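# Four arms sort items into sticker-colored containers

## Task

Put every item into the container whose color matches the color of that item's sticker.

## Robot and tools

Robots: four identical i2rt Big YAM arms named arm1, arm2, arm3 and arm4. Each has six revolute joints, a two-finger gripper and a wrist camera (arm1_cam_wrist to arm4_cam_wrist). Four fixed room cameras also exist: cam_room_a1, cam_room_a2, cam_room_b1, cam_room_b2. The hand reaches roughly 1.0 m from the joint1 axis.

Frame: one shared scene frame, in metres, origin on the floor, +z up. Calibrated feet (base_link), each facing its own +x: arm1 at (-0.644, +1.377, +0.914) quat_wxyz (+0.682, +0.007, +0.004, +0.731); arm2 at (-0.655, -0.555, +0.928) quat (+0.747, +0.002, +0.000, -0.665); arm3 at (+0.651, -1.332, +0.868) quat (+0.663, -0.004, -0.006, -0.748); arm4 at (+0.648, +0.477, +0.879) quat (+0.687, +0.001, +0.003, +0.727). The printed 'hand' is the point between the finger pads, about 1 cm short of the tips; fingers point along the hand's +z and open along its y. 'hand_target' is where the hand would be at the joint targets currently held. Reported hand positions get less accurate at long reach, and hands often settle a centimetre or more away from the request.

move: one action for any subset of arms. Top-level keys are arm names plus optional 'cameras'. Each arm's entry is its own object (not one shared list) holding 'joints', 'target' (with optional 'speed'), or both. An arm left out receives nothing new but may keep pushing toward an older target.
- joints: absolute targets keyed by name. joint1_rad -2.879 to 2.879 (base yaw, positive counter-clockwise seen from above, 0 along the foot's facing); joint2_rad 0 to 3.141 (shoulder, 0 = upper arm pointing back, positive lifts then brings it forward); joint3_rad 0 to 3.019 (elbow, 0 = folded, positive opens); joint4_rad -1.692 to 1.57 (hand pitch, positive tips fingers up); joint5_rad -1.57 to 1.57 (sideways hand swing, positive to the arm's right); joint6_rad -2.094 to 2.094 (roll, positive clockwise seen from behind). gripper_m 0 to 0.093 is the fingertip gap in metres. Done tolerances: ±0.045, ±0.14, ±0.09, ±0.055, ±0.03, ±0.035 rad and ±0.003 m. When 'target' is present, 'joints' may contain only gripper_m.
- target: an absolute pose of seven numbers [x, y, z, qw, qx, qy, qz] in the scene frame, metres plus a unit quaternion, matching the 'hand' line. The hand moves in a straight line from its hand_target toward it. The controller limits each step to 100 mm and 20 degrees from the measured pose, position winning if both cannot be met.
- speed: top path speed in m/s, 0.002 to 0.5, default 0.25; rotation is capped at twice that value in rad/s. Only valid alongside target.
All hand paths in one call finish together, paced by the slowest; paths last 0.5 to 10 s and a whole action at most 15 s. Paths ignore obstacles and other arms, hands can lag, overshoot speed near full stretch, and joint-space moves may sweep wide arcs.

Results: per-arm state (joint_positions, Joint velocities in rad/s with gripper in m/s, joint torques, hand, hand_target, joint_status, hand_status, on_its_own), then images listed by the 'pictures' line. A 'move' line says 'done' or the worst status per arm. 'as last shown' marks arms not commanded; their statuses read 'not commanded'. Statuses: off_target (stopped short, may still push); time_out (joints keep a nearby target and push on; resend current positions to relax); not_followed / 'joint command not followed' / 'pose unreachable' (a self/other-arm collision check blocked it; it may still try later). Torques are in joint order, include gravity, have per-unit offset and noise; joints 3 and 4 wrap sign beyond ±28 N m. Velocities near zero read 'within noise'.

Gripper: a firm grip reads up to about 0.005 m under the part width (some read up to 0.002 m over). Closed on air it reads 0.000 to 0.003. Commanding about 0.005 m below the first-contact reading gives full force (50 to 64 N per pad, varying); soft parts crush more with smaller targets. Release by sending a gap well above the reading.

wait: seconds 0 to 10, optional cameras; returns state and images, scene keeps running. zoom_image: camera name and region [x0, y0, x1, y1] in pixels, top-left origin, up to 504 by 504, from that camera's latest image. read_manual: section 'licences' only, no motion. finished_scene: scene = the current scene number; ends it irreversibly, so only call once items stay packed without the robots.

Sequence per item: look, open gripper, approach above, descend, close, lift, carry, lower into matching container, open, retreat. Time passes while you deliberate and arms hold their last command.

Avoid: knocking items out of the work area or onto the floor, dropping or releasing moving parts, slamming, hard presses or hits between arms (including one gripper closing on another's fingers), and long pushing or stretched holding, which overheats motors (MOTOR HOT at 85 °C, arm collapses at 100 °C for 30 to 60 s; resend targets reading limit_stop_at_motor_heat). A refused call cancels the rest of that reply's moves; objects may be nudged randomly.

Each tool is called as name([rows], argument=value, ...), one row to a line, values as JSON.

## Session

move()

Scene clock: 0.00 s.
Joint torques (N m): no reading
Motor temperatures (°C): arm1=[20 23 27 23 21 21 21] | arm2=[23 24 27 22 22 20 23] | arm3=[24 23 23 23 24 23 23] | arm4=[22 22 23 22 24 21 24]
Heat: arm1: hottest joint3_rad 27 °C; arm2: hottest joint3_rad 27 °C; arm3: hottest joint1_rad 24 °C; arm4: hottest joint5_rad 24 °C.
Joint velocities: within noise
arm1.joint_positions: joint1_rad=-0.168 joint2_rad=+0.560 joint3_rad=+1.361 joint4_rad=-1.410 joint5_rad=+0.240 joint6_rad=+0.692 gripper_m=+0.09396
arm1.joint_status: not commanded
arm1.hand: x=-0.5745 y=+1.5715 z=+1.4388 quat_wxyz=(-0.303, +0.280, -0.837, -0.359) (m; scene frame)
arm1.hand_target: x=-0.5746 y=+1.5689 z=+1.4515 quat_wxyz=(-0.308, +0.276, -0.832, -0.370) (m; scene frame)
arm1.hand_status: not commanded
arm2.joint_positions: joint1_rad=+0.198 joint2_rad=+0.483 joint3_rad=+1.641 joint4_rad=-1.210 joint5_rad=-0.086 joint6_rad=-0.484 gripper_m=+0.09396
arm2.joint_status: not commanded
arm2.hand: x=-0.6069 y=-0.6635 z=+1.6316 quat_wxyz=(-0.468, -0.246, -0.683, +0.505) (m; scene frame)
arm2.hand_target: x=-0.6088 y=-0.6576 z=+1.6378 quat_wxyz=(-0.472, -0.244, -0.677, +0.510) (m; scene frame)
arm2.hand_status: not commanded
arm3.joint_positions: joint1_rad=+0.130 joint2_rad=+0.645 joint3_rad=+1.695 joint4_rad=-1.138 joint5_rad=+0.075 joint6_rad=+0.392 gripper_m=+0.09396
arm3.joint_status: not commanded
arm3.hand: x=+0.6386 y=-1.5165 z=+1.5921 quat_wxyz=(-0.552, -0.621, -0.389, +0.398) (m; scene frame)
arm3.hand_target: x=+0.6385 y=-1.5116 z=+1.6003 quat_wxyz=(-0.558, -0.615, -0.384, +0.402) (m; scene frame)
arm3.hand_status: not commanded
arm4.joint_positions: joint1_rad=+0.147 joint2_rad=+0.437 joint3_rad=+1.709 joint4_rad=-1.566 joint5_rad=+0.245 joint6_rad=+0.670 gripper_m=+0.09396
arm4.joint_status: not commanded
arm4.hand: x=+0.6820 y=+0.5376 z=+1.5262 quat_wxyz=(-0.292, +0.355, -0.719, -0.522) (m; scene frame)
arm4.hand_target: x=+0.6829 y=+0.5336 z=+1.5314 quat_wxyz=(-0.294, +0.352, -0.714, -0.529) (m; scene frame)
arm4.hand_status: not commanded
pictures: arm1_cam_wrist, arm2_cam_wrist, arm3_cam_wrist, arm4_cam_wrist, cam_room_a1, cam_room_a2, cam_room_b1, cam_room_b2
Images, in order (width x height): arm1_cam_wrist 672x504, arm2_cam_wrist 672x504, arm3_cam_wrist 672x504, arm4_cam_wrist 672x504, cam_room_a1 672x504, cam_room_a2 672x504, cam_room_b1 672x504, cam_room_b2 672x504.

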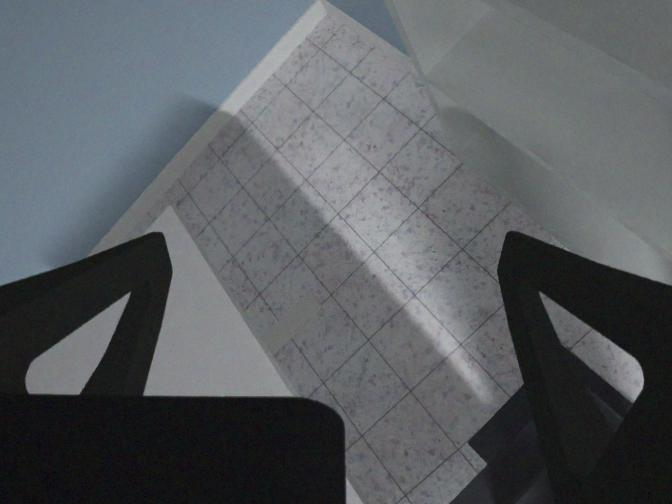

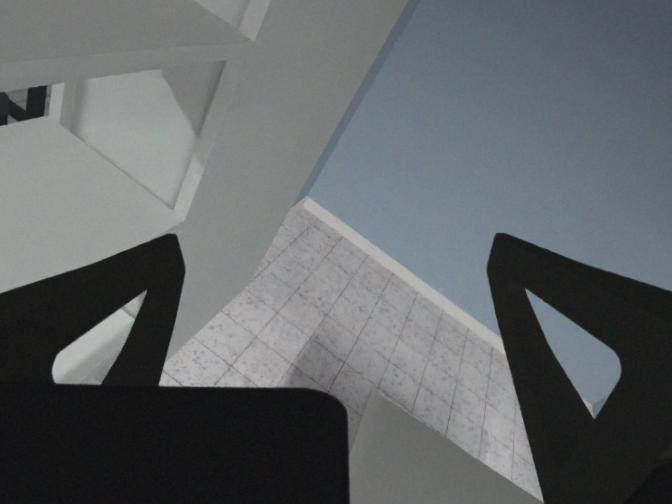

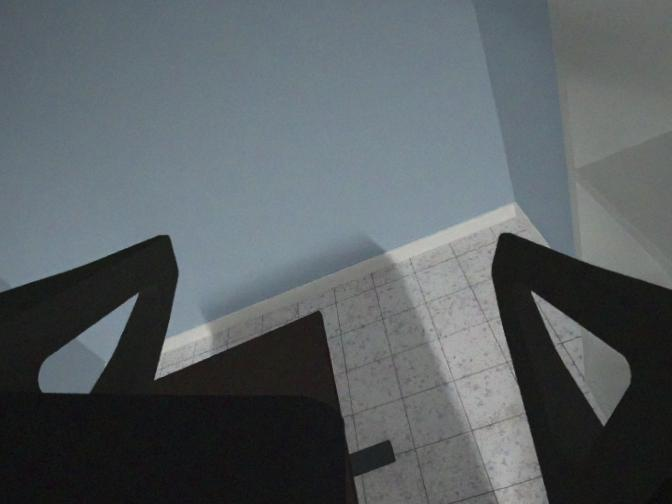

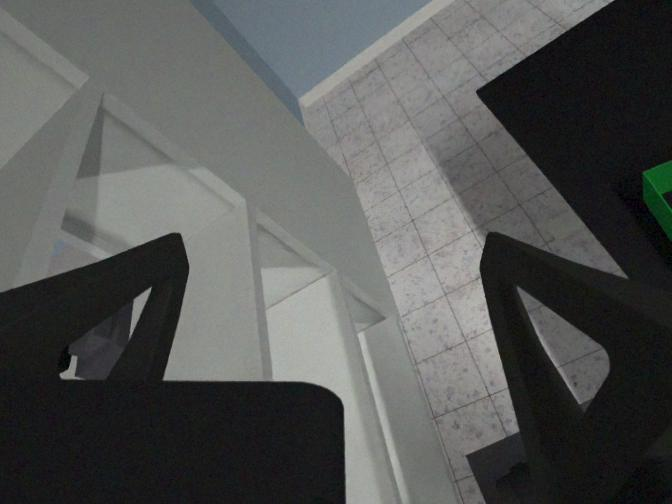

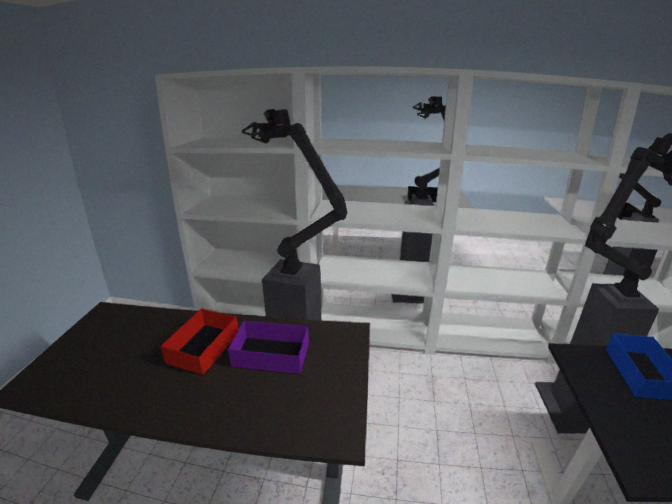

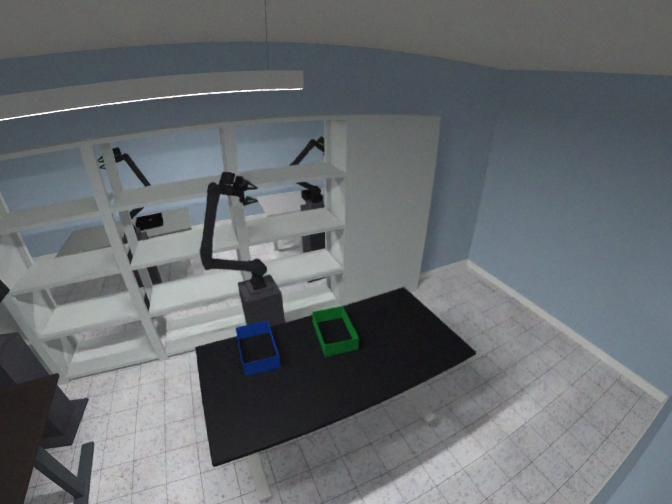

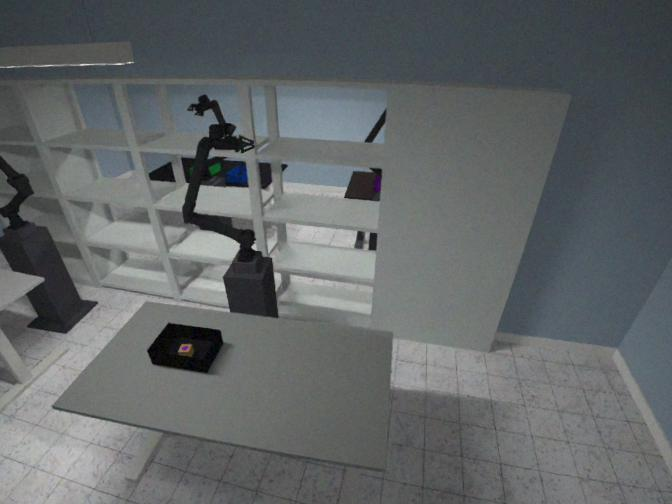

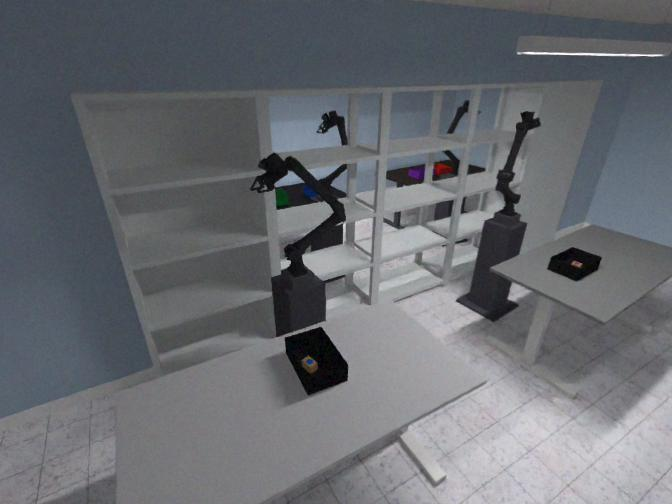

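move(arm1={"joints": {"joint1_rad": 1.5, "joint2_rad": 1.073, "joint3_rad": 0.883, "joint4_rad": -0.595, "joint5_rad": 0, "joint6_rad": 0}}, arm2={"joints": {"joint1_rad": -1.6, "joint2_rad": 1.073, "joint3_rad": 0.883, "joint4_rad": -0.595, "joint5_rad": 0, "joint6_rad": 0}}, arm3={"joints": {"joint1_rad": 1.6, "joint2_rad": 1.073, "joint3_rad": 0.883, "joint4_rad": -0.595, "joint5_rad": 0, "joint6_rad": 0}}, arm4={"joints": {"joint1_rad": -1.5, "joint2_rad": 1.073, "joint3_rad": 0.883, "joint4_rad": -0.595, "joint5_rad": 0, "joint6_rad": 0}}, cameras=["arm1_cam_wrist","arm2_cam_wrist","arm3_cam_wrist","arm4_cam_wrist"])

Scene clock: 7.43 s.
Joint torques (N m): arm1=[-1.61 -5.3 13.79 2.13 0.08 -0.09] | arm2=[0.91 -9.05 10.82 2.84 -0.07 0.2] | arm3=[1.44 -7.53 9.01 2.02 0.13 -0.11] | arm4=[0.79 -8.06 9.25 1.84 0.04 -0.09]
Motor temperatures (°C): arm1=[20 23 29 23 21 21 21] | arm2=[23 24 27 22 22 20 23] | arm3=[24 23 24 23 24 23 23] | arm4=[22 22 24 22 24 21 24]
Heat: arm1: hottest joint3_rad 29 °C; arm2: hottest joint3_rad 27 °C; arm3: hottest joint1_rad 24 °C; arm4: hottest joint3_rad 24 °C.
move: arm1 done; arm2 done; arm3 done; arm4 done
Joint velocities: within noise
arm1.joint_positions: joint1_rad=+1.499 joint2_rad=+1.085 joint3_rad=+0.857 joint4_rad=-0.613 joint5_rad=-0.002 joint6_rad=+0.007 gripper_m=+0.09399
arm1.joint_status: all done
arm1.hand: x=-1.0814 y=+1.3780 z=+1.1487 quat_wxyz=(+0.001, +0.931, -0.004, -0.365) (m; scene frame)
arm1.hand_target: x=-1.0895 y=+1.3779 z=+1.1707 quat_wxyz=(-0.001, +0.921, +0.000, -0.390) (m; scene frame)
arm1.hand_status: not commanded
arm2.joint_positions: joint1_rad=-1.602 joint2_rad=+1.076 joint3_rad=+0.893 joint4_rad=-0.612 joint5_rad=+0.001 joint6_rad=-0.014 gripper_m=+0.09398
arm2.joint_status: all done
arm2.hand: x=-1.1034 y=-0.5940 z=+1.1780 quat_wxyz=(-0.012, -0.925, -0.047, +0.377) (m; scene frame)
arm2.hand_target: x=-1.1037 y=-0.5950 z=+1.1770 quat_wxyz=(-0.015, -0.923, -0.041, +0.382) (m; scene frame)
arm2.hand_status: not commanded
arm3.joint_positions: joint1_rad=+1.595 joint2_rad=+1.069 joint3_rad=+0.890 joint4_rad=-0.608 joint5_rad=-0.003 joint6_rad=+0.007 gripper_m=+0.09398
arm3.joint_status: all done
arm3.hand: x=+1.0971 y=-1.3715 z=+1.1215 quat_wxyz=(-0.382, -0.045, -0.923, +0.022) (m; scene frame)
arm3.hand_target: x=+1.0985 y=-1.3699 z=+1.1183 quat_wxyz=(-0.383, -0.040, -0.922, +0.024) (m; scene frame)
arm3.hand_status: not commanded
arm4.joint_positions: joint1_rad=-1.503 joint2_rad=+1.076 joint3_rad=+0.880 joint4_rad=-0.611 joint5_rad=+0.000 joint6_rad=+0.014 gripper_m=+0.09398
arm4.joint_status: all done
arm4.hand: x=+1.0922 y=+0.5328 z=+1.1208 quat_wxyz=(-0.370, +0.051, -0.927, -0.024) (m; scene frame)
arm4.hand_target: x=+1.0952 y=+0.5349 z=+1.1265 quat_wxyz=(-0.380, +0.059, -0.923, -0.023) (m; scene frame)
arm4.hand_status: not commanded
pictures: arm1_cam_wrist, arm2_cam_wrist, arm3_cam_wrist, arm4_cam_wrist
Images, in order (width x height): arm1_cam_wrist 672x504, arm2_cam_wrist 672x504, arm3_cam_wrist 672x504, arm4_cam_wrist 672x504.

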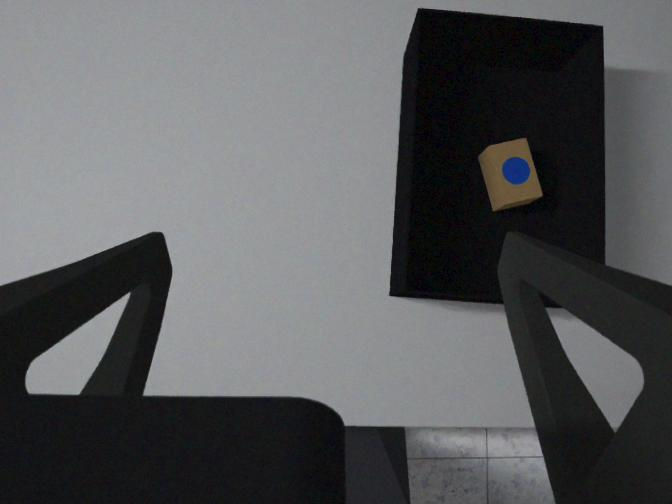

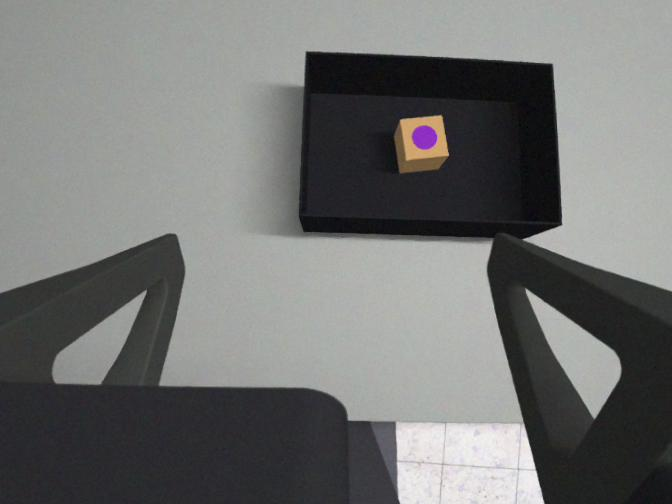

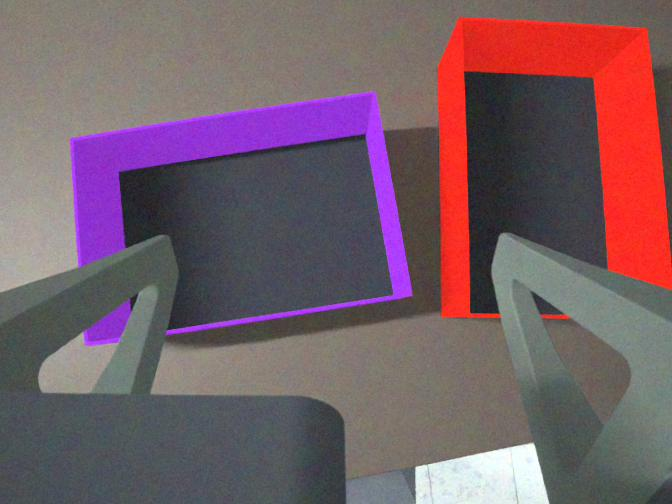

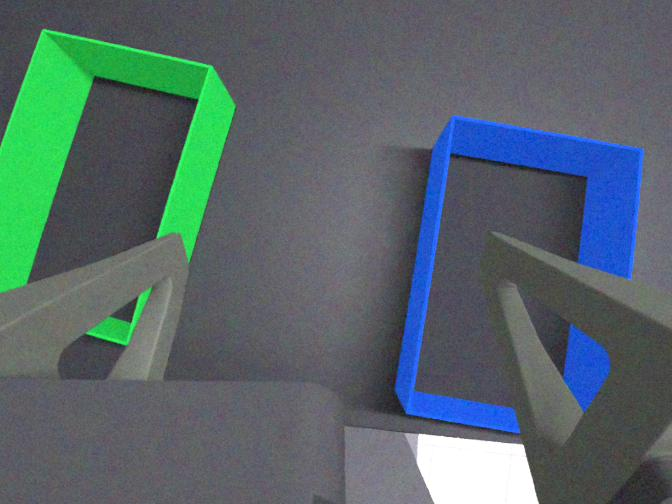

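move(arm1={"target": [-1.228, 1.590, 0.87, -0.02, -0.9796, -0.1263, 0.1551], "speed": 0.3}, arm2={"target": [-1.323, -0.500, 0.87, -0.0172, -0.9818, -0.1084, 0.1555], "speed": 0.3}, arm3={"joints": {"joint2_rad": 0.6, "joint3_rad": 1.3, "joint4_rad": -1.0}}, arm4={"joints": {"joint2_rad": 0.6, "joint3_rad": 1.3, "joint4_rad": -1.0}}, cameras=["arm1_cam_wrist","arm2_cam_wrist"])

Scene clock: 53.13 s.
Joint torques (N m): arm1=[-1.79 -16.97 12.51 0.31 -0.14 -0.04] | arm2=[0.26 -21.71 12.79 0.69 -0.04 -0.09] | arm3=[1.55 0.85 8.1 1.57 0.12 -0.12] | arm4=[1.03 0.67 8.4 1.06 0.08 -0.08]
Motor temperatures (°C): arm1=[20 24 35 23 21 21 21] | arm2=[23 24 32 22 22 20 23] | arm3=[24 23 26 23 24 23 23] | arm4=[22 22 29 22 24 21 24]
Heat: arm1: hottest joint3_rad 35 °C; arm2: hottest joint3_rad 32 °C; arm3: hottest joint3_rad 26 °C; arm4: hottest joint3_rad 29 °C.
move: arm1 off_target; arm2 off_target; arm3 done; arm4 done
Joint velocities: within noise
arm1.joint_positions: joint1_rad=+1.104 joint2_rad=+2.094 joint3_rad=+1.348 joint4_rad=-0.632 joint5_rad=-0.186 joint6_rad=-0.624 gripper_m=+0.09399
arm1.joint_status: not commanded
arm1.hand: x=-1.2073 y=+1.5799 z=+0.8502 quat_wxyz=(+0.031, +0.983, +0.121, -0.136) (m; scene frame)
arm1.hand_target: x=-1.2270 y=+1.5897 z=+0.8705 quat_wxyz=(+0.020, +0.980, +0.126, -0.155) (m; scene frame)
arm1.hand_status: off_target (0.030 m and 2.6 deg from the pose sent, 0.380 m and 29.0 deg at the start)
arm2.joint_positions: joint1_rad=-1.791 joint2_rad=+2.155 joint3_rad=+1.477 joint4_rad=-0.615 joint5_rad=-0.105 joint6_rad=-0.296 gripper_m=+0.09398
arm2.joint_status: not commanded
arm2.hand: x=-1.3052 y=-0.5056 z=+0.8607 quat_wxyz=(-0.022, -0.984, -0.103, +0.145) (m; scene frame)
arm2.hand_target: x=-1.3222 y=-0.4999 z=+0.8704 quat_wxyz=(-0.017, -0.982, -0.108, +0.156) (m; scene frame)
arm2.hand_status: off_target (0.021 m and 1.5 deg from the pose sent, 0.390 m and 27.2 deg at the start)
arm3.joint_positions: joint1_rad=+1.595 joint2_rad=+0.604 joint3_rad=+1.301 joint4_rad=-0.995 joint5_rad=-0.003 joint6_rad=+0.007 gripper_m=+0.09398
arm3.joint_status: all done
arm3.hand: x=+0.9257 y=-1.3505 z=+1.4428 quat_wxyz=(-0.595, -0.037, -0.803, +0.031) (m; scene frame)
arm3.hand_target: x=+0.9239 y=-1.3494 z=+1.4418 quat_wxyz=(-0.593, -0.033, -0.804, +0.033) (m; scene frame)
arm3.hand_status: not commanded
arm4.joint_positions: joint1_rad=-1.503 joint2_rad=+0.605 joint3_rad=+1.294 joint4_rad=-0.990 joint5_rad=+0.000 joint6_rad=+0.014 gripper_m=+0.09398
arm4.joint_status: all done
arm4.hand: x=+0.9273 y=+0.5132 z=+1.4491 quat_wxyz=(-0.590, +0.045, -0.806, -0.039) (m; scene frame)
arm4.hand_target: x=+0.9232 y=+0.5138 z=+1.4515 quat_wxyz=(-0.590, +0.052, -0.805, -0.037) (m; scene frame)
arm4.hand_status: not commanded
pictures: arm1_cam_wrist, arm2_cam_wrist
Images, in order (width x height): arm1_cam_wrist 672x504, arm2_cam_wrist 672x504.

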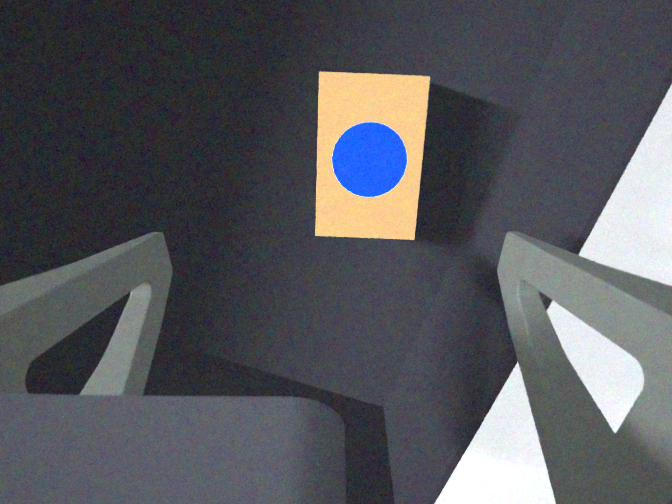

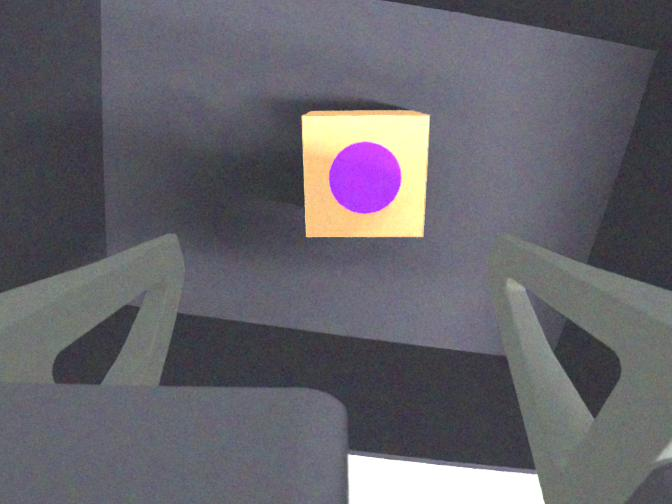

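move(arm1={"target": [-1.237, 1.600, 0.785, -0.02, -0.9796, -0.1263, 0.1551], "speed": 0.15}, arm2={"target": [-1.330, -0.489, 0.79, -0.0172, -0.9818, -0.1084, 0.1555], "speed": 0.15}, arm3={"joints": {"joint1_rad": -1.99}}, arm4={"joints": {"joint1_rad": 0.9}}, cameras=["arm1_cam_wrist","arm2_cam_wrist"])

Scene clock: 68.83 s.
Joint torques (N m): arm1=[-2.43 -16.38 11.43 1.37 -0.07 -0.08] | arm2=[0.03 -22.01 11.67 1.89 -0.25 -0.08] | arm3=[0.62 0.38 8.16 1.61 -0.07 -0.11] | arm4=[1.03 0.73 8.35 0.99 0.03 -0.06]
Motor temperatures (°C): arm1=[20 24 34 23 21 21 21] | arm2=[23 25 34 22 22 20 23] | arm3=[24 23 27 23 24 23 23] | arm4=[22 22 29 22 24 21 24]
Heat: arm1: hottest joint3_rad 34 °C; arm2: hottest joint3_rad 34 °C; arm3: hottest joint3_rad 27 °C; arm4: hottest joint3_rad 29 °C.
move: arm1 off_target; arm2 off_target; arm3 done; arm4 done
Joint velocities: within noise
arm1.joint_positions: joint1_rad=+1.105 joint2_rad=+2.249 joint3_rad=+1.386 joint4_rad=-0.523 joint5_rad=-0.189 joint6_rad=-0.636 gripper_m=+0.09398
arm1.joint_status: not commanded
arm1.hand: x=-1.2162 y=+1.5825 z=+0.7771 quat_wxyz=(+0.034, +0.982, +0.127, -0.134) (m; scene frame)
arm1.hand_target: x=-1.2358 y=+1.5996 z=+0.7859 quat_wxyz=(+0.020, +0.980, +0.126, -0.155) (m; scene frame)
arm1.hand_status: off_target (0.028 m and 3.0 deg from the pose sent, 0.074 m and 2.6 deg at the start)
arm2.joint_positions: joint1_rad=-1.803 joint2_rad=+2.299 joint3_rad=+1.511 joint4_rad=-0.524 joint5_rad=-0.105 joint6_rad=-0.312 gripper_m=+0.09398
arm2.joint_status: not commanded
arm2.hand: x=-1.3089 y=-0.4967 z=+0.7872 quat_wxyz=(-0.022, -0.985, -0.104, +0.136) (m; scene frame)
arm2.hand_target: x=-1.3290 y=-0.4889 z=+0.7909 quat_wxyz=(-0.017, -0.982, -0.108, +0.156) (m; scene frame)
arm2.hand_status: off_target (0.023 m and 2.4 deg from the pose sent, 0.077 m and 1.5 deg at the start)
arm3.joint_positions: joint1_rad=-1.979 joint2_rad=+0.604 joint3_rad=+1.301 joint4_rad=-0.995 joint5_rad=+0.002 joint6_rad=+0.005 gripper_m=+0.09402
arm3.joint_status: all done
arm3.hand: x=+0.4118 y=-1.1834 z=+1.4399 quat_wxyz=(+0.149, -0.777, +0.217, +0.572) (m; scene frame)
arm3.hand_target: x=+0.4148 y=-1.1821 z=+1.4389 quat_wxyz=(+0.153, -0.777, +0.219, +0.570) (m; scene frame)
arm3.hand_status: not commanded
arm4.joint_positions: joint1_rad=+0.897 joint2_rad=+0.605 joint3_rad=+1.294 joint4_rad=-0.990 joint5_rad=+0.001 joint6_rad=+0.013 gripper_m=+0.09402
arm4.joint_status: all done
arm4.hand: x=+0.4235 y=+0.6411 z=+1.4511 quat_wxyz=(-0.175, +0.765, -0.251, -0.567) (m; scene frame)
arm4.hand_target: x=+0.4263 y=+0.6381 z=+1.4534 quat_wxyz=(-0.177, +0.766, -0.245, -0.567) (m; scene frame)
arm4.hand_status: not commanded
pictures: arm1_cam_wrist, arm2_cam_wrist
Images, in order (width x height): arm1_cam_wrist 672x504, arm2_cam_wrist 672x504.

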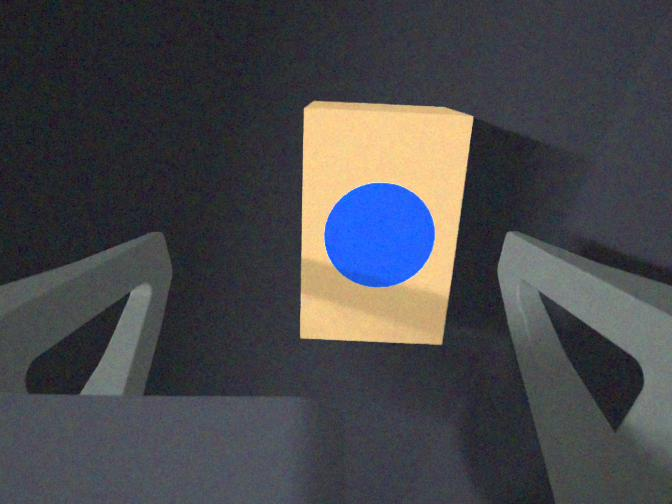

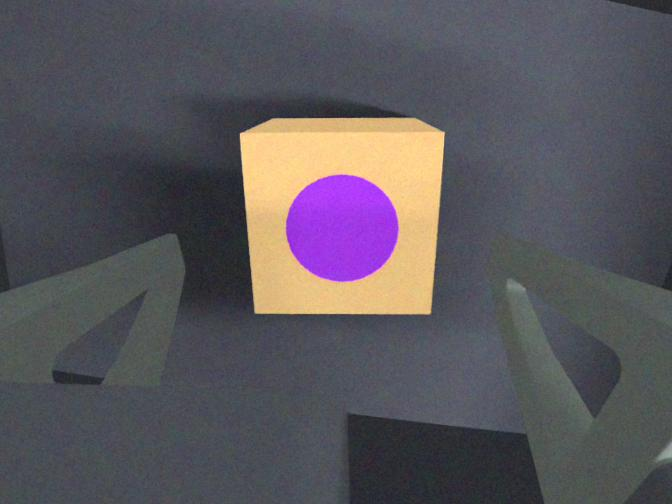

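move(arm1={"target": [-1.2386, 1.619, 0.733, -0.02, -0.9796, -0.1263, 0.1551], "speed": 0.1}, arm2={"target": [-1.333, -0.488, 0.7425, -0.0172, -0.9818, -0.1084, 0.1555], "speed": 0.1}, cameras=["arm1_cam_wrist","arm2_cam_wrist"])

move(arm1={"joints": {"gripper_m": 0.037}}, arm2={"joints": {"gripper_m": 0.05}}, cameras=["arm1_cam_wrist","arm2_cam_wrist"])

Scene clock: 87.43 s.
Joint torques (N m): arm1=[-3.43 -16.44 10.69 1.29 -0.05 -0.08] | arm2=[0.09 -21.95 11.14 1.96 -0.26 -0.09] | arm3=[0.56 0.38 8.16 1.62 -0.07 -0.11] | arm4=[1.2 0.32 8.27 1.11 0.05 -0.07]
Motor temperatures (°C): arm1=[20 24 33 23 21 21 21] | arm2=[23 26 34 22 22 20 23] | arm3=[24 23 27 23 24 23 23] | arm4=[22 22 29 22 24 21 24]
Heat: arm1: hottest joint3_rad 33 °C; arm2: hottest joint3_rad 34 °C; arm3: hottest joint3_rad 27 °C; arm4: hottest joint3_rad 29 °C.
move: arm1 off_target; arm2 off_target
Joint velocities: within noise
arm1.joint_positions: joint1_rad=+1.083 joint2_rad=+2.358 joint3_rad=+1.445 joint4_rad=-0.465 joint5_rad=-0.196 joint6_rad=-0.664 gripper_m=+0.09396
arm1.joint_status: not commanded
arm1.hand: x=-1.2242 y=+1.5989 z=+0.7327 quat_wxyz=(+0.032, +0.981, +0.131, -0.139) (m; scene frame)
arm1.hand_target: x=-1.2375 y=+1.6187 z=+0.7338 quat_wxyz=(+0.020, +0.980, +0.126, -0.155) (m; scene frame)
arm1.hand_status: off_target (0.025 m and 2.3 deg from the pose sent, 0.061 m and 3.0 deg at the start)
arm2.joint_positions: joint1_rad=-1.803 joint2_rad=+2.389 joint3_rad=+1.544 joint4_rad=-0.462 joint5_rad=-0.105 joint6_rad=-0.313 gripper_m=+0.09398
arm2.joint_status: not commanded
arm2.hand: x=-1.3142 y=-0.4959 z=+0.7444 quat_wxyz=(-0.021, -0.985, -0.105, +0.138) (m; scene frame)
arm2.hand_target: x=-1.3321 y=-0.4880 z=+0.7432 quat_wxyz=(-0.017, -0.982, -0.108, +0.156) (m; scene frame)
arm2.hand_status: off_target (0.020 m and 2.1 deg from the pose sent, 0.052 m and 2.4 deg at the start)
arm3, arm4: as last shown
pictures: arm1_cam_wrist, arm2_cam_wrist
Images, in order (width x height): arm1_cam_wrist 672x504, arm2_cam_wrist 672x504.

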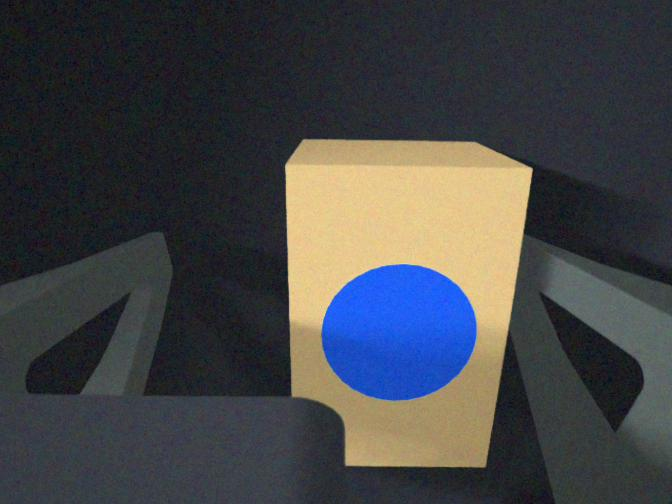

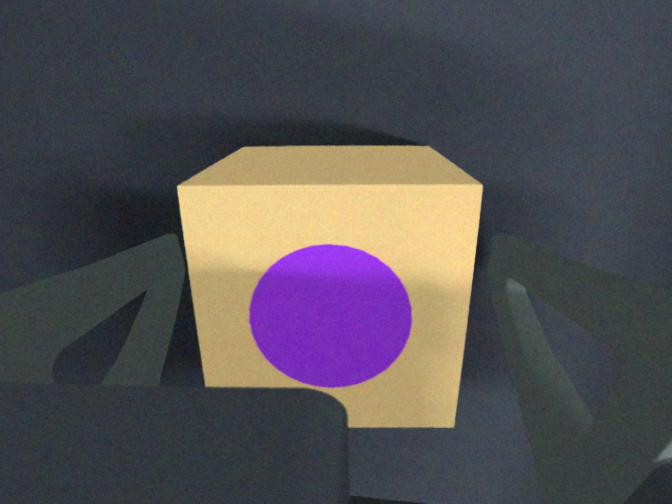

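Scene clock: 88.07 s.
Joint torques (N m): arm1=[-2.14 -16.5 10.73 1.32 -0.11 -0.02] | arm2=[-0.03 -21.89 11.12 1.92 -0.26 -0.08] | arm3=[0.56 0.38 8.16 1.57 -0.08 -0.11] | arm4=[0.91 0.56 8.29 0.98 0.04 -0.08]
Motor temperatures (°C): arm1=[20 24 34 23 21 21 21] | arm2=[23 26 34 22 22 20 23] | arm3=[24 23 27 23 24 23 23] | arm4=[22 22 29 22 24 21 24]
Heat: arm1: hottest joint3_rad 34 °C; arm2: hottest joint3_rad 34 °C; arm3: hottest joint3_rad 27 °C; arm4: hottest joint3_rad 29 °C.
move: arm1 off_target; arm2 off_target
Joint velocities: within noise
arm1.joint_positions: joint1_rad=+1.072 joint2_rad=+2.359 joint3_rad=+1.445 joint4_rad=-0.464 joint5_rad=-0.195 joint6_rad=-0.664 gripper_m=+0.04378
arm1.joint_status: gripper_m off_target (ended at +0.04381, target +0.03700)
arm1.hand: x=-1.2221 y=+1.6056 z=+0.7324 quat_wxyz=(+0.031, +0.982, +0.125, -0.140) (m; scene frame)
arm1.hand_target: x=-1.2376 y=+1.6187 z=+0.7339 quat_wxyz=(+0.020, +0.980, +0.126, -0.155) (m; scene frame)
arm1.hand_status: not commanded
arm2.joint_positions: joint1_rad=-1.803 joint2_rad=+2.389 joint3_rad=+1.544 joint4_rad=-0.461 joint5_rad=-0.105 joint6_rad=-0.314 gripper_m=+0.05298
arm2.joint_status: gripper_m off_target (ended at +0.05300, target +0.05000)
arm2.hand: x=-1.3143 y=-0.4960 z=+0.7445 quat_wxyz=(-0.021, -0.985, -0.105, +0.138) (m; scene frame)
arm2.hand_target: x=-1.3320 y=-0.4881 z=+0.7432 quat_wxyz=(-0.017, -0.982, -0.108, +0.155) (m; scene frame)
arm2.hand_status: not commanded
arm3, arm4: as last shown
pictures: arm1_cam_wrist, arm2_cam_wrist
Images, in order (width x height): arm1_cam_wrist 672x504, arm2_cam_wrist 672x504.

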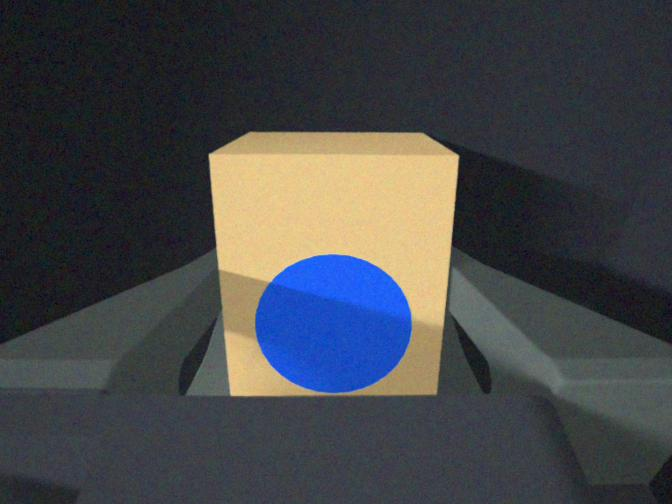

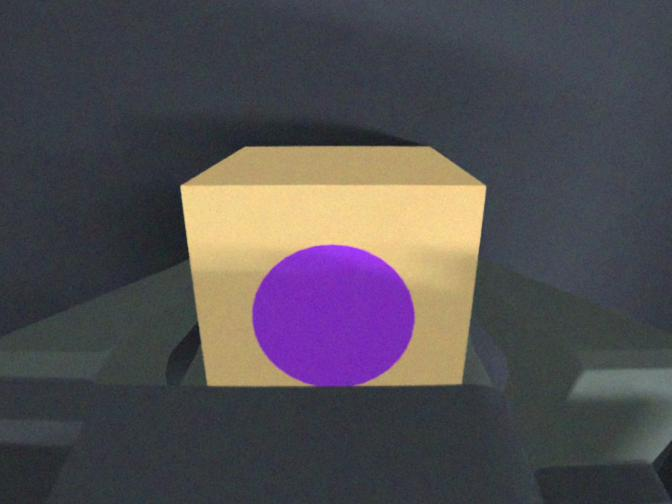

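move(arm1={"target": [-1.2376, 1.612, 0.93, -0.02, -0.9796, -0.1263, 0.1551], "speed": 0.25}, arm2={"target": [-1.332, -0.488, 0.93, -0.0172, -0.9818, -0.1084, 0.1555], "speed": 0.25}, cameras=[])

move(arm1={"joints": {"joint2_rad": 0.6, "joint3_rad": 1.3, "joint4_rad": -1.3}}, arm2={"joints": {"joint2_rad": 0.6, "joint3_rad": 1.3, "joint4_rad": -1.3}}, cameras=[])

move(arm1={"joints": {"joint1_rad": -2.243, "joint5_rad": 0, "joint6_rad": 0}}, arm2={"joints": {"joint1_rad": 0.92, "joint5_rad": 0, "joint6_rad": 0}}, cameras=[])

move(arm1={"joints": {"joint2_rad": 1.311, "joint3_rad": 1.037, "joint4_rad": -1.0}}, arm2={"joints": {"joint2_rad": 1.311, "joint3_rad": 1.037, "joint4_rad": -1.0}}, cameras=["arm1_cam_wrist","arm2_cam_wrist","arm3_cam_wrist"])

Scene clock: 108.10 s.
Joint torques (N m): arm1=[-1.26 -17.85 13.48 0.36 -0.1 0.11] | arm2=[-0.03 -23.06 13.5 0.7 -0.27 -0.08] | arm3=[0.5 0.32 8.14 1.59 -0.06 -0.11] | arm4=[1.38 0.79 8.2 1.07 0.06 -0.05]
Motor temperatures (°C): arm1=[20 26 35 23 21 21 22] | arm2=[23 26 34 22 22 20 24] | arm3=[24 23 28 23 24 23 23] | arm4=[22 22 30 22 24 21 24]
Heat: arm1: hottest joint3_rad 35 °C; arm2: hottest joint3_rad 34 °C; arm3: hottest joint3_rad 28 °C; arm4: hottest joint3_rad 30 °C.
move: arm1 off_target; arm2 off_target
Joint velocities: within noise
arm1.joint_positions: joint1_rad=+1.072 joint2_rad=+2.048 joint3_rad=+1.452 joint4_rad=-0.792 joint5_rad=-0.194 joint6_rad=-0.664 gripper_m=+0.04378
arm1.joint_status: not commanded
arm1.hand: x=-1.2177 y=+1.6046 z=+0.9061 quat_wxyz=(+0.033, +0.982, +0.125, -0.135) (m; scene frame)
arm1.hand_target: x=-1.2365 y=+1.6114 z=+0.9304 quat_wxyz=(+0.020, +0.980, +0.126, -0.155) (m; scene frame)
arm1.hand_status: off_target (0.032 m and 2.7 deg from the pose sent, 0.198 m and 2.2 deg at the start)
arm2.joint_positions: joint1_rad=-1.804 joint2_rad=+2.105 joint3_rad=+1.549 joint4_rad=-0.754 joint5_rad=-0.105 joint6_rad=-0.314 gripper_m=+0.05298
arm2.joint_status: not commanded
arm2.hand: x=-1.3134 y=-0.4959 z=+0.9106 quat_wxyz=(-0.022, -0.985, -0.104, +0.137) (m; scene frame)
arm2.hand_target: x=-1.3310 y=-0.4881 z=+0.9305 quat_wxyz=(-0.017, -0.982, -0.108, +0.156) (m; scene frame)
arm2.hand_status: off_target (0.028 m and 2.3 deg from the pose sent, 0.187 m and 2.1 deg at the start)
arm3, arm4: as last shown
pictures: none
No camera images: "cameras" was empty.

Scene clock: 109.87 s.
Joint torques (N m): arm1=[-1.38 4.01 11.47 1.21 -0.08 0.12] | arm2=[-0.03 0.32 9.95 1.88 -0.21 -0.06] | arm3=[0.56 0.38 8.17 1.59 -0.07 -0.1] | arm4=[0.91 0.67 8.25 1.1 0.1 -0.12]
Motor temperatures (°C): arm1=[20 26 34 23 21 21 22] | arm2=[23 26 34 22 22 20 24] | arm3=[24 23 28 23 24 23 23] | arm4=[22 22 30 22 24 21 24]
Heat: arm1: hottest joint3_rad 34 °C; arm2: hottest joint3_rad 34 °C; arm3: hottest joint3_rad 28 °C; arm4: hottest joint3_rad 30 °C.
move: arm1 done; arm2 done
Joint velocities: within noise
arm1.joint_positions: joint1_rad=+1.072 joint2_rad=+0.596 joint3_rad=+1.280 joint4_rad=-1.291 joint5_rad=-0.193 joint6_rad=-0.664 gripper_m=+0.04377
arm1.joint_status: all done
arm1.hand: x=-0.8694 y=+1.4474 z=+1.4200 quat_wxyz=(-0.169, +0.867, +0.147, -0.445) (m; scene frame)
arm1.hand_target: x=-0.8677 y=+1.4458 z=+1.4273 quat_wxyz=(-0.170, +0.865, +0.146, -0.448) (m; scene frame)
arm1.hand_status: not commanded
arm2.joint_positions: joint1_rad=-1.804 joint2_rad=+0.599 joint3_rad=+1.297 joint4_rad=-1.288 joint5_rad=-0.105 joint6_rad=-0.314 gripper_m=+0.05297
arm2.joint_status: all done
arm2.hand: x=-0.9001 y=-0.5461 z=+1.4371 quat_wxyz=(+0.056, -0.875, -0.112, +0.468) (m; scene frame)
arm2.hand_target: x=-0.8983 y=-0.5445 z=+1.4359 quat_wxyz=(+0.060, -0.876, -0.115, +0.464) (m; scene frame)
arm2.hand_status: not commanded
arm3, arm4: as last shown
pictures: none
No camera images: "cameras" was empty.

Scene clock: 112.30 s.
Joint torques (N m): arm1=[-1.9 3.66 11.45 1.2 -0.03 0.15] | arm2=[1.08 0.44 9.92 1.94 0.03 0.21] | arm3=[0.44 0.38 8.21 1.61 -0.07 -0.11] | arm4=[0.85 0.67 8.24 1.07 0.05 -0.09]
Motor temperatures (°C): arm1=[20 26 34 23 21 21 22] | arm2=[23 26 34 22 22 20 24] | arm3=[24 23 28 23 24 23 23] | arm4=[22 22 30 22 24 21 24]
Heat: arm1: hottest joint3_rad 34 °C; arm2: hottest joint3_rad 34 °C; arm3: hottest joint3_rad 28 °C; arm4: hottest joint3_rad 30 °C.
move: arm1 done; arm2 done
Joint velocities: within noise
arm1.joint_positions: joint1_rad=-2.236 joint2_rad=+0.596 joint3_rad=+1.280 joint4_rad=-1.291 joint5_rad=+0.002 joint6_rad=-0.007 gripper_m=+0.04375
arm1.joint_status: all done
arm1.hand: x=-0.4340 y=+1.2379 z=+1.4108 quat_wxyz=(-0.435, -0.257, -0.851, +0.140) (m; scene frame)
arm1.hand_target: x=-0.4363 y=+1.2378 z=+1.4182 quat_wxyz=(-0.439, -0.262, -0.848, +0.140) (m; scene frame)
arm1.hand_status: not commanded
arm2.joint_positions: joint1_rad=+0.915 joint2_rad=+0.599 joint3_rad=+1.297 joint4_rad=-1.288 joint5_rad=-0.001 joint6_rad=-0.015 gripper_m=+0.05303
arm2.joint_status: all done
arm2.hand: x=-0.4464 y=-0.6826 z=+1.4370 quat_wxyz=(-0.454, -0.229, -0.852, +0.127) (m; scene frame)
arm2.hand_target: x=-0.4473 y=-0.6809 z=+1.4358 quat_wxyz=(-0.451, -0.234, -0.853, +0.122) (m; scene frame)
arm2.hand_status: not commanded
arm3, arm4: as last shown
pictures: none
No camera images: "cameras" was empty.

Scene clock: 113.57 s.
Joint torques (N m): arm1=[-2.84 -7.24 12.31 1.35 -0.02 0.12] | arm2=[1.2 -10.58 11.14 2.06 0.03 0.21] | arm3=[0.62 0.44 8.16 1.62 -0.07 -0.11] | arm4=[0.91 0.38 8.25 1.24 0.05 -0.08]
Motor temperatures (°C): arm1=[20 26 34 23 21 21 22] | arm2=[23 26 34 22 22 20 24] | arm3=[24 23 28 23 24 23 23] | arm4=[22 22 30 22 24 21 24]
Heat: arm1: hottest joint3_rad 34 °C; arm2: hottest joint3_rad 34 °C; arm3: hottest joint3_rad 28 °C; arm4: hottest joint3_rad 30 °C.
move: arm1 done; arm2 done
Joint velocities: within noise
arm1.joint_positions: joint1_rad=-2.236 joint2_rad=+1.311 joint3_rad=+1.018 joint4_rad=-1.017 joint5_rad=+0.002 joint6_rad=-0.007 gripper_m=+0.04375
arm1.joint_status: all done
arm1.hand: x=-0.2947 y=+1.1406 z=+1.0739 quat_wxyz=(-0.116, -0.288, -0.950, +0.040) (m; scene frame)
arm1.hand_target: x=-0.2875 y=+1.1325 z=+1.0833 quat_wxyz=(-0.133, -0.294, -0.945, +0.045) (m; scene frame)
arm1.hand_status: not commanded
arm2.joint_positions: joint1_rad=+0.915 joint2_rad=+1.302 joint3_rad=+1.031 joint4_rad=-1.019 joint5_rad=-0.001 joint6_rad=-0.015 gripper_m=+0.05303
arm2.joint_status: all done
arm2.hand: x=-0.2924 y=-0.7732 z=+1.1036 quat_wxyz=(-0.136, -0.257, -0.956, +0.036) (m; scene frame)
arm2.hand_target: x=-0.2857 y=-0.7749 z=+1.1034 quat_wxyz=(-0.143, -0.261, -0.954, +0.037) (m; scene frame)
arm2.hand_status: not commanded
arm3, arm4: as last shown
pictures: arm1_cam_wrist, arm2_cam_wrist, arm3_cam_wrist
Images, in order (width x height): arm1_cam_wrist 672x504, arm2_cam_wrist 672x504, arm3_cam_wrist 672x504.

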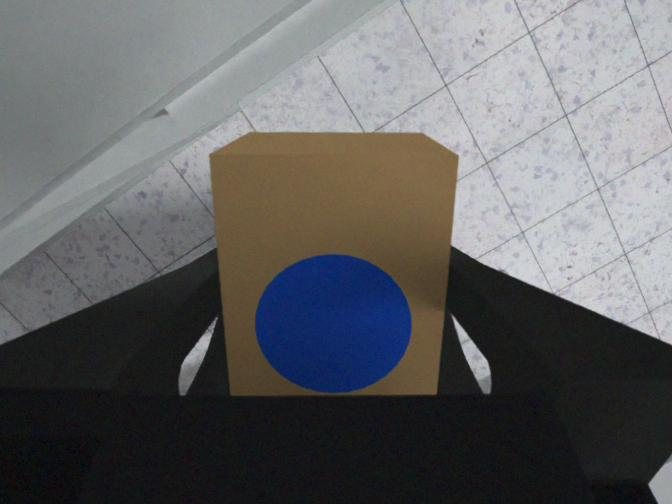

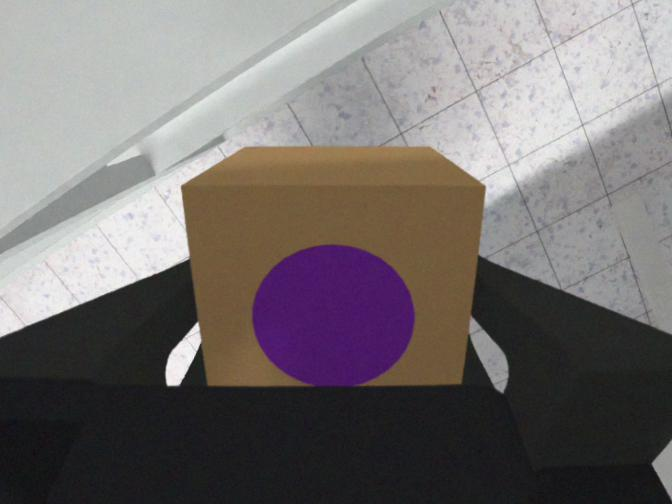

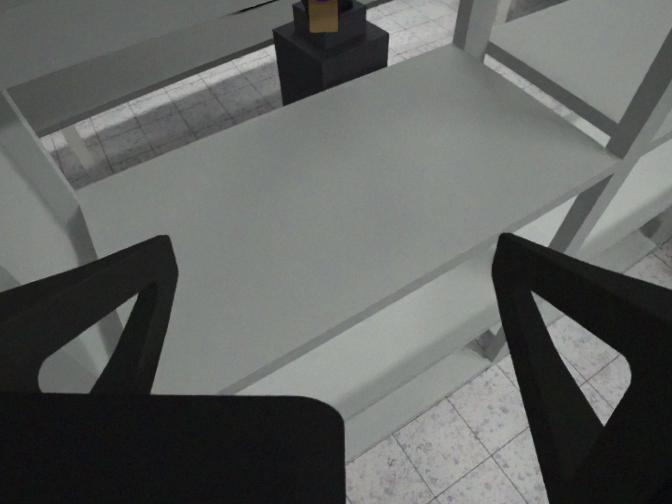

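move(arm1={"target": [0.0, 0.925, 1.083, 0.1575, 0.2941, 0.9414, -0.0492], "speed": 0.2}, arm2={"target": [-0.02, -0.935, 1.078, 0.1591, 0.262, 0.9509, -0.0438], "speed": 0.2}, cameras=[])

move(arm1={"target": [0.0, 0.921, 1.014, 0.1575, 0.2941, 0.9414, -0.0492], "speed": 0.1}, arm2={"target": [-0.02, -0.937, 1.02, 0.1591, 0.262, 0.9509, -0.0438], "speed": 0.1}, cameras=["arm1_cam_wrist","arm2_cam_wrist","arm3_cam_wrist","arm4_cam_wrist"])

zoom_image(camera="arm3_cam_wrist", region=[280, 60, 440, 180])

zoom_image(camera="arm4_cam_wrist", region=[270, 80, 430, 200])

Scene clock: 125.67 s.
Joint torques (N m): arm1=[-2.67 -21.36 17.35 0.54 -0.02 0.05] | arm2=[0.91 -22.48 16.5 0.83 0.14 0.21] | arm3=[0.44 0.44 8.12 1.57 -0.07 -0.11] | arm4=[1.2 0.21 8.28 1.1 0.1 -0.11]
Motor temperatures (°C): arm1=[20 26 35 23 21 21 22] | arm2=[23 26 33 22 22 20 24] | arm3=[24 23 28 23 24 23 23] | arm4=[22 22 30 22 24 21 24]
Heat: arm1: hottest joint3_rad 35 °C; arm2: hottest joint3_rad 33 °C; arm3: hottest joint3_rad 28 °C; arm4: hottest joint3_rad 30 °C.
move: arm1 off_target; arm2 off_target
Joint velocities: within noise
arm1.joint_positions: joint1_rad=-2.244 joint2_rad=+2.267 joint3_rad=+2.301 joint4_rad=-1.308 joint5_rad=-0.008 joint6_rad=-0.007 gripper_m=+0.04375
arm1.joint_status: not commanded
arm1.hand: x=-0.0070 y=+0.9398 z=+1.0581 quat_wxyz=(-0.134, -0.290, -0.947, +0.042) (m; scene frame)
arm1.hand_target: x=-0.0015 y=+0.9260 z=+1.0831 quat_wxyz=(-0.158, -0.294, -0.941, +0.050) (m; scene frame)
arm1.hand_status: off_target (0.030 m and 2.9 deg from the pose sent, 0.365 m and 5.0 deg at the start)
arm2.joint_positions: joint1_rad=+0.915 joint2_rad=+2.098 joint3_rad=+1.963 joint4_rad=-1.132 joint5_rad=+0.000 joint6_rad=-0.015 gripper_m=+0.05303
arm2.joint_status: not commanded
arm2.hand: x=-0.0349 y=-0.9270 z=+1.0654 quat_wxyz=(-0.146, -0.256, -0.955, +0.039) (m; scene frame)
arm2.hand_target: x=-0.0210 y=-0.9343 z=+1.0782 quat_wxyz=(-0.160, -0.262, -0.951, +0.044) (m; scene frame)
arm2.hand_status: off_target (0.021 m and 1.8 deg from the pose sent, 0.318 m and 2.9 deg at the start)
arm3, arm4: as last shown
pictures: none
No camera images: "cameras" was empty.

Scene clock: 126.97 s.
Joint torques (N m): arm1=[-2.84 -21.54 11.56 1.61 -0.03 0] | arm2=[0.73 -22.71 10.35 2.26 0.12 0.19] | arm3=[0.56 0.44 8.17 1.59 -0.06 -0.1] | arm4=[1.26 0.73 8.28 1.05 0.07 -0.08]
Motor temperatures (°C): arm1=[20 26 35 23 21 21 22] | arm2=[23 26 33 22 22 20 24] | arm3=[24 23 28 23 24 23 23] | arm4=[22 22 30 22 24 21 24]
Heat: arm1: hottest joint3_rad 35 °C; arm2: hottest joint3_rad 33 °C; arm3: hottest joint3_rad 28 °C; arm4: hottest joint3_rad 30 °C.
move: arm1 done; arm2 off_target
Joint velocities: within noise
arm1.joint_positions: joint1_rad=-2.248 joint2_rad=+2.286 joint3_rad=+2.216 joint4_rad=-1.171 joint5_rad=-0.009 joint6_rad=-0.007 gripper_m=+0.04375
arm1.joint_status: not commanded
arm1.hand: x=+0.0002 y=+0.9308 z=+1.0151 quat_wxyz=(-0.150, -0.291, -0.944, +0.047) (m; scene frame)
arm1.hand_target: x=-0.0002 y=+0.9210 z=+1.0141 quat_wxyz=(-0.158, -0.294, -0.941, +0.049) (m; scene frame)
arm1.hand_status: done (0.010 m and 1.0 deg from the pose sent, 0.048 m and 2.9 deg at the start)
arm2.joint_positions: joint1_rad=+0.915 joint2_rad=+2.131 joint3_rad=+1.942 joint4_rad=-1.038 joint5_rad=+0.000 joint6_rad=-0.015 gripper_m=+0.05303
arm2.joint_status: not commanded
arm2.hand: x=-0.0213 y=-0.9349 z=+1.0400 quat_wxyz=(-0.165, -0.255, -0.952, +0.045) (m; scene frame)
arm2.hand_target: x=-0.0204 y=-0.9366 z=+1.0201 quat_wxyz=(-0.159, -0.262, -0.951, +0.044) (m; scene frame)
arm2.hand_status: off_target (0.020 m and 1.0 deg from the pose sent, 0.049 m and 1.8 deg at the start)
arm3.joint_positions: joint1_rad=-1.979 joint2_rad=+0.604 joint3_rad=+1.301 joint4_rad=-0.995 joint5_rad=+0.002 joint6_rad=+0.005 gripper_m=+0.09402
arm3.joint_status: not commanded
arm3.hand: x=+0.4118 y=-1.1834 z=+1.4399 quat_wxyz=(+0.149, -0.777, +0.217, +0.572) (m; scene frame)
arm3.hand_target: x=+0.4148 y=-1.1821 z=+1.4389 quat_wxyz=(+0.153, -0.777, +0.219, +0.570) (m; scene frame)
arm3.hand_status: not commanded
arm4.joint_positions: joint1_rad=+0.897 joint2_rad=+0.605 joint3_rad=+1.294 joint4_rad=-0.990 joint5_rad=+0.001 joint6_rad=+0.013 gripper_m=+0.09402
arm4.joint_status: not commanded
arm4.hand: x=+0.4235 y=+0.6411 z=+1.4511 quat_wxyz=(-0.175, +0.765, -0.251, -0.567) (m; scene frame)
arm4.hand_target: x=+0.4263 y=+0.6381 z=+1.4534 quat_wxyz=(-0.177, +0.766, -0.245, -0.567) (m; scene frame)
arm4.hand_status: not commanded
pictures: arm1_cam_wrist, arm2_cam_wrist, arm3_cam_wrist, arm4_cam_wrist
Images, in order (width x height): arm1_cam_wrist 672x504, arm2_cam_wrist 672x504, arm3_cam_wrist 672x504, arm4_cam_wrist 672x504.

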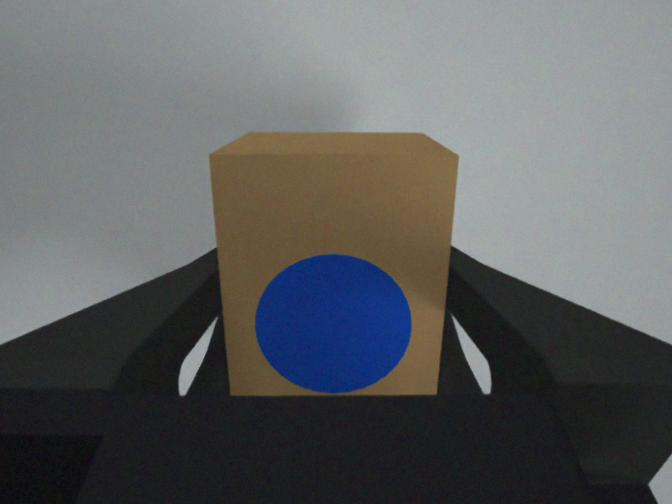

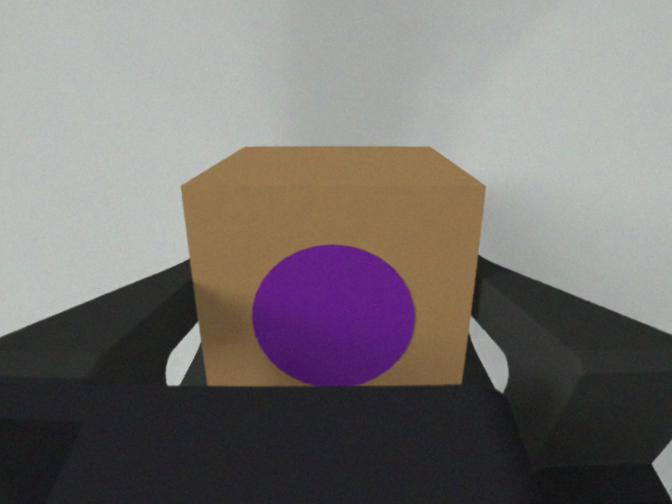

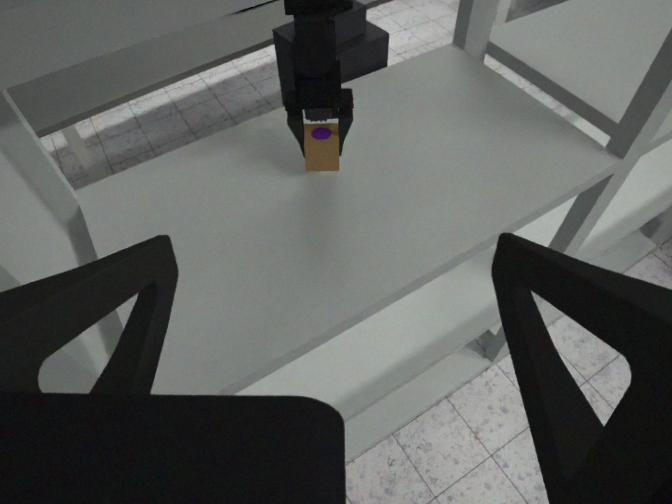

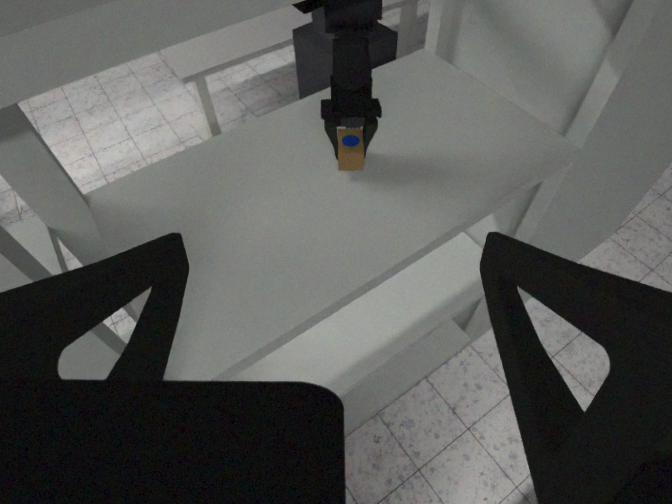

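Scaled by 3.150.

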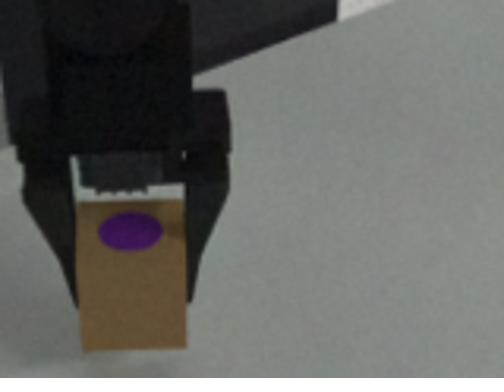

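Scaled by 3.150.

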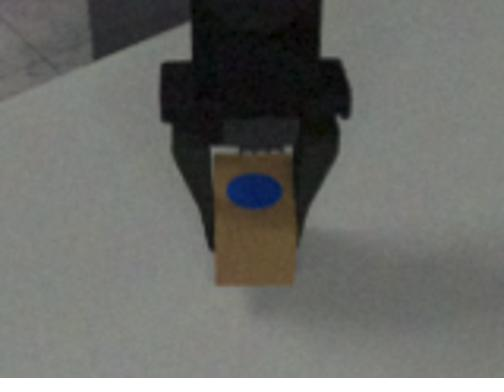

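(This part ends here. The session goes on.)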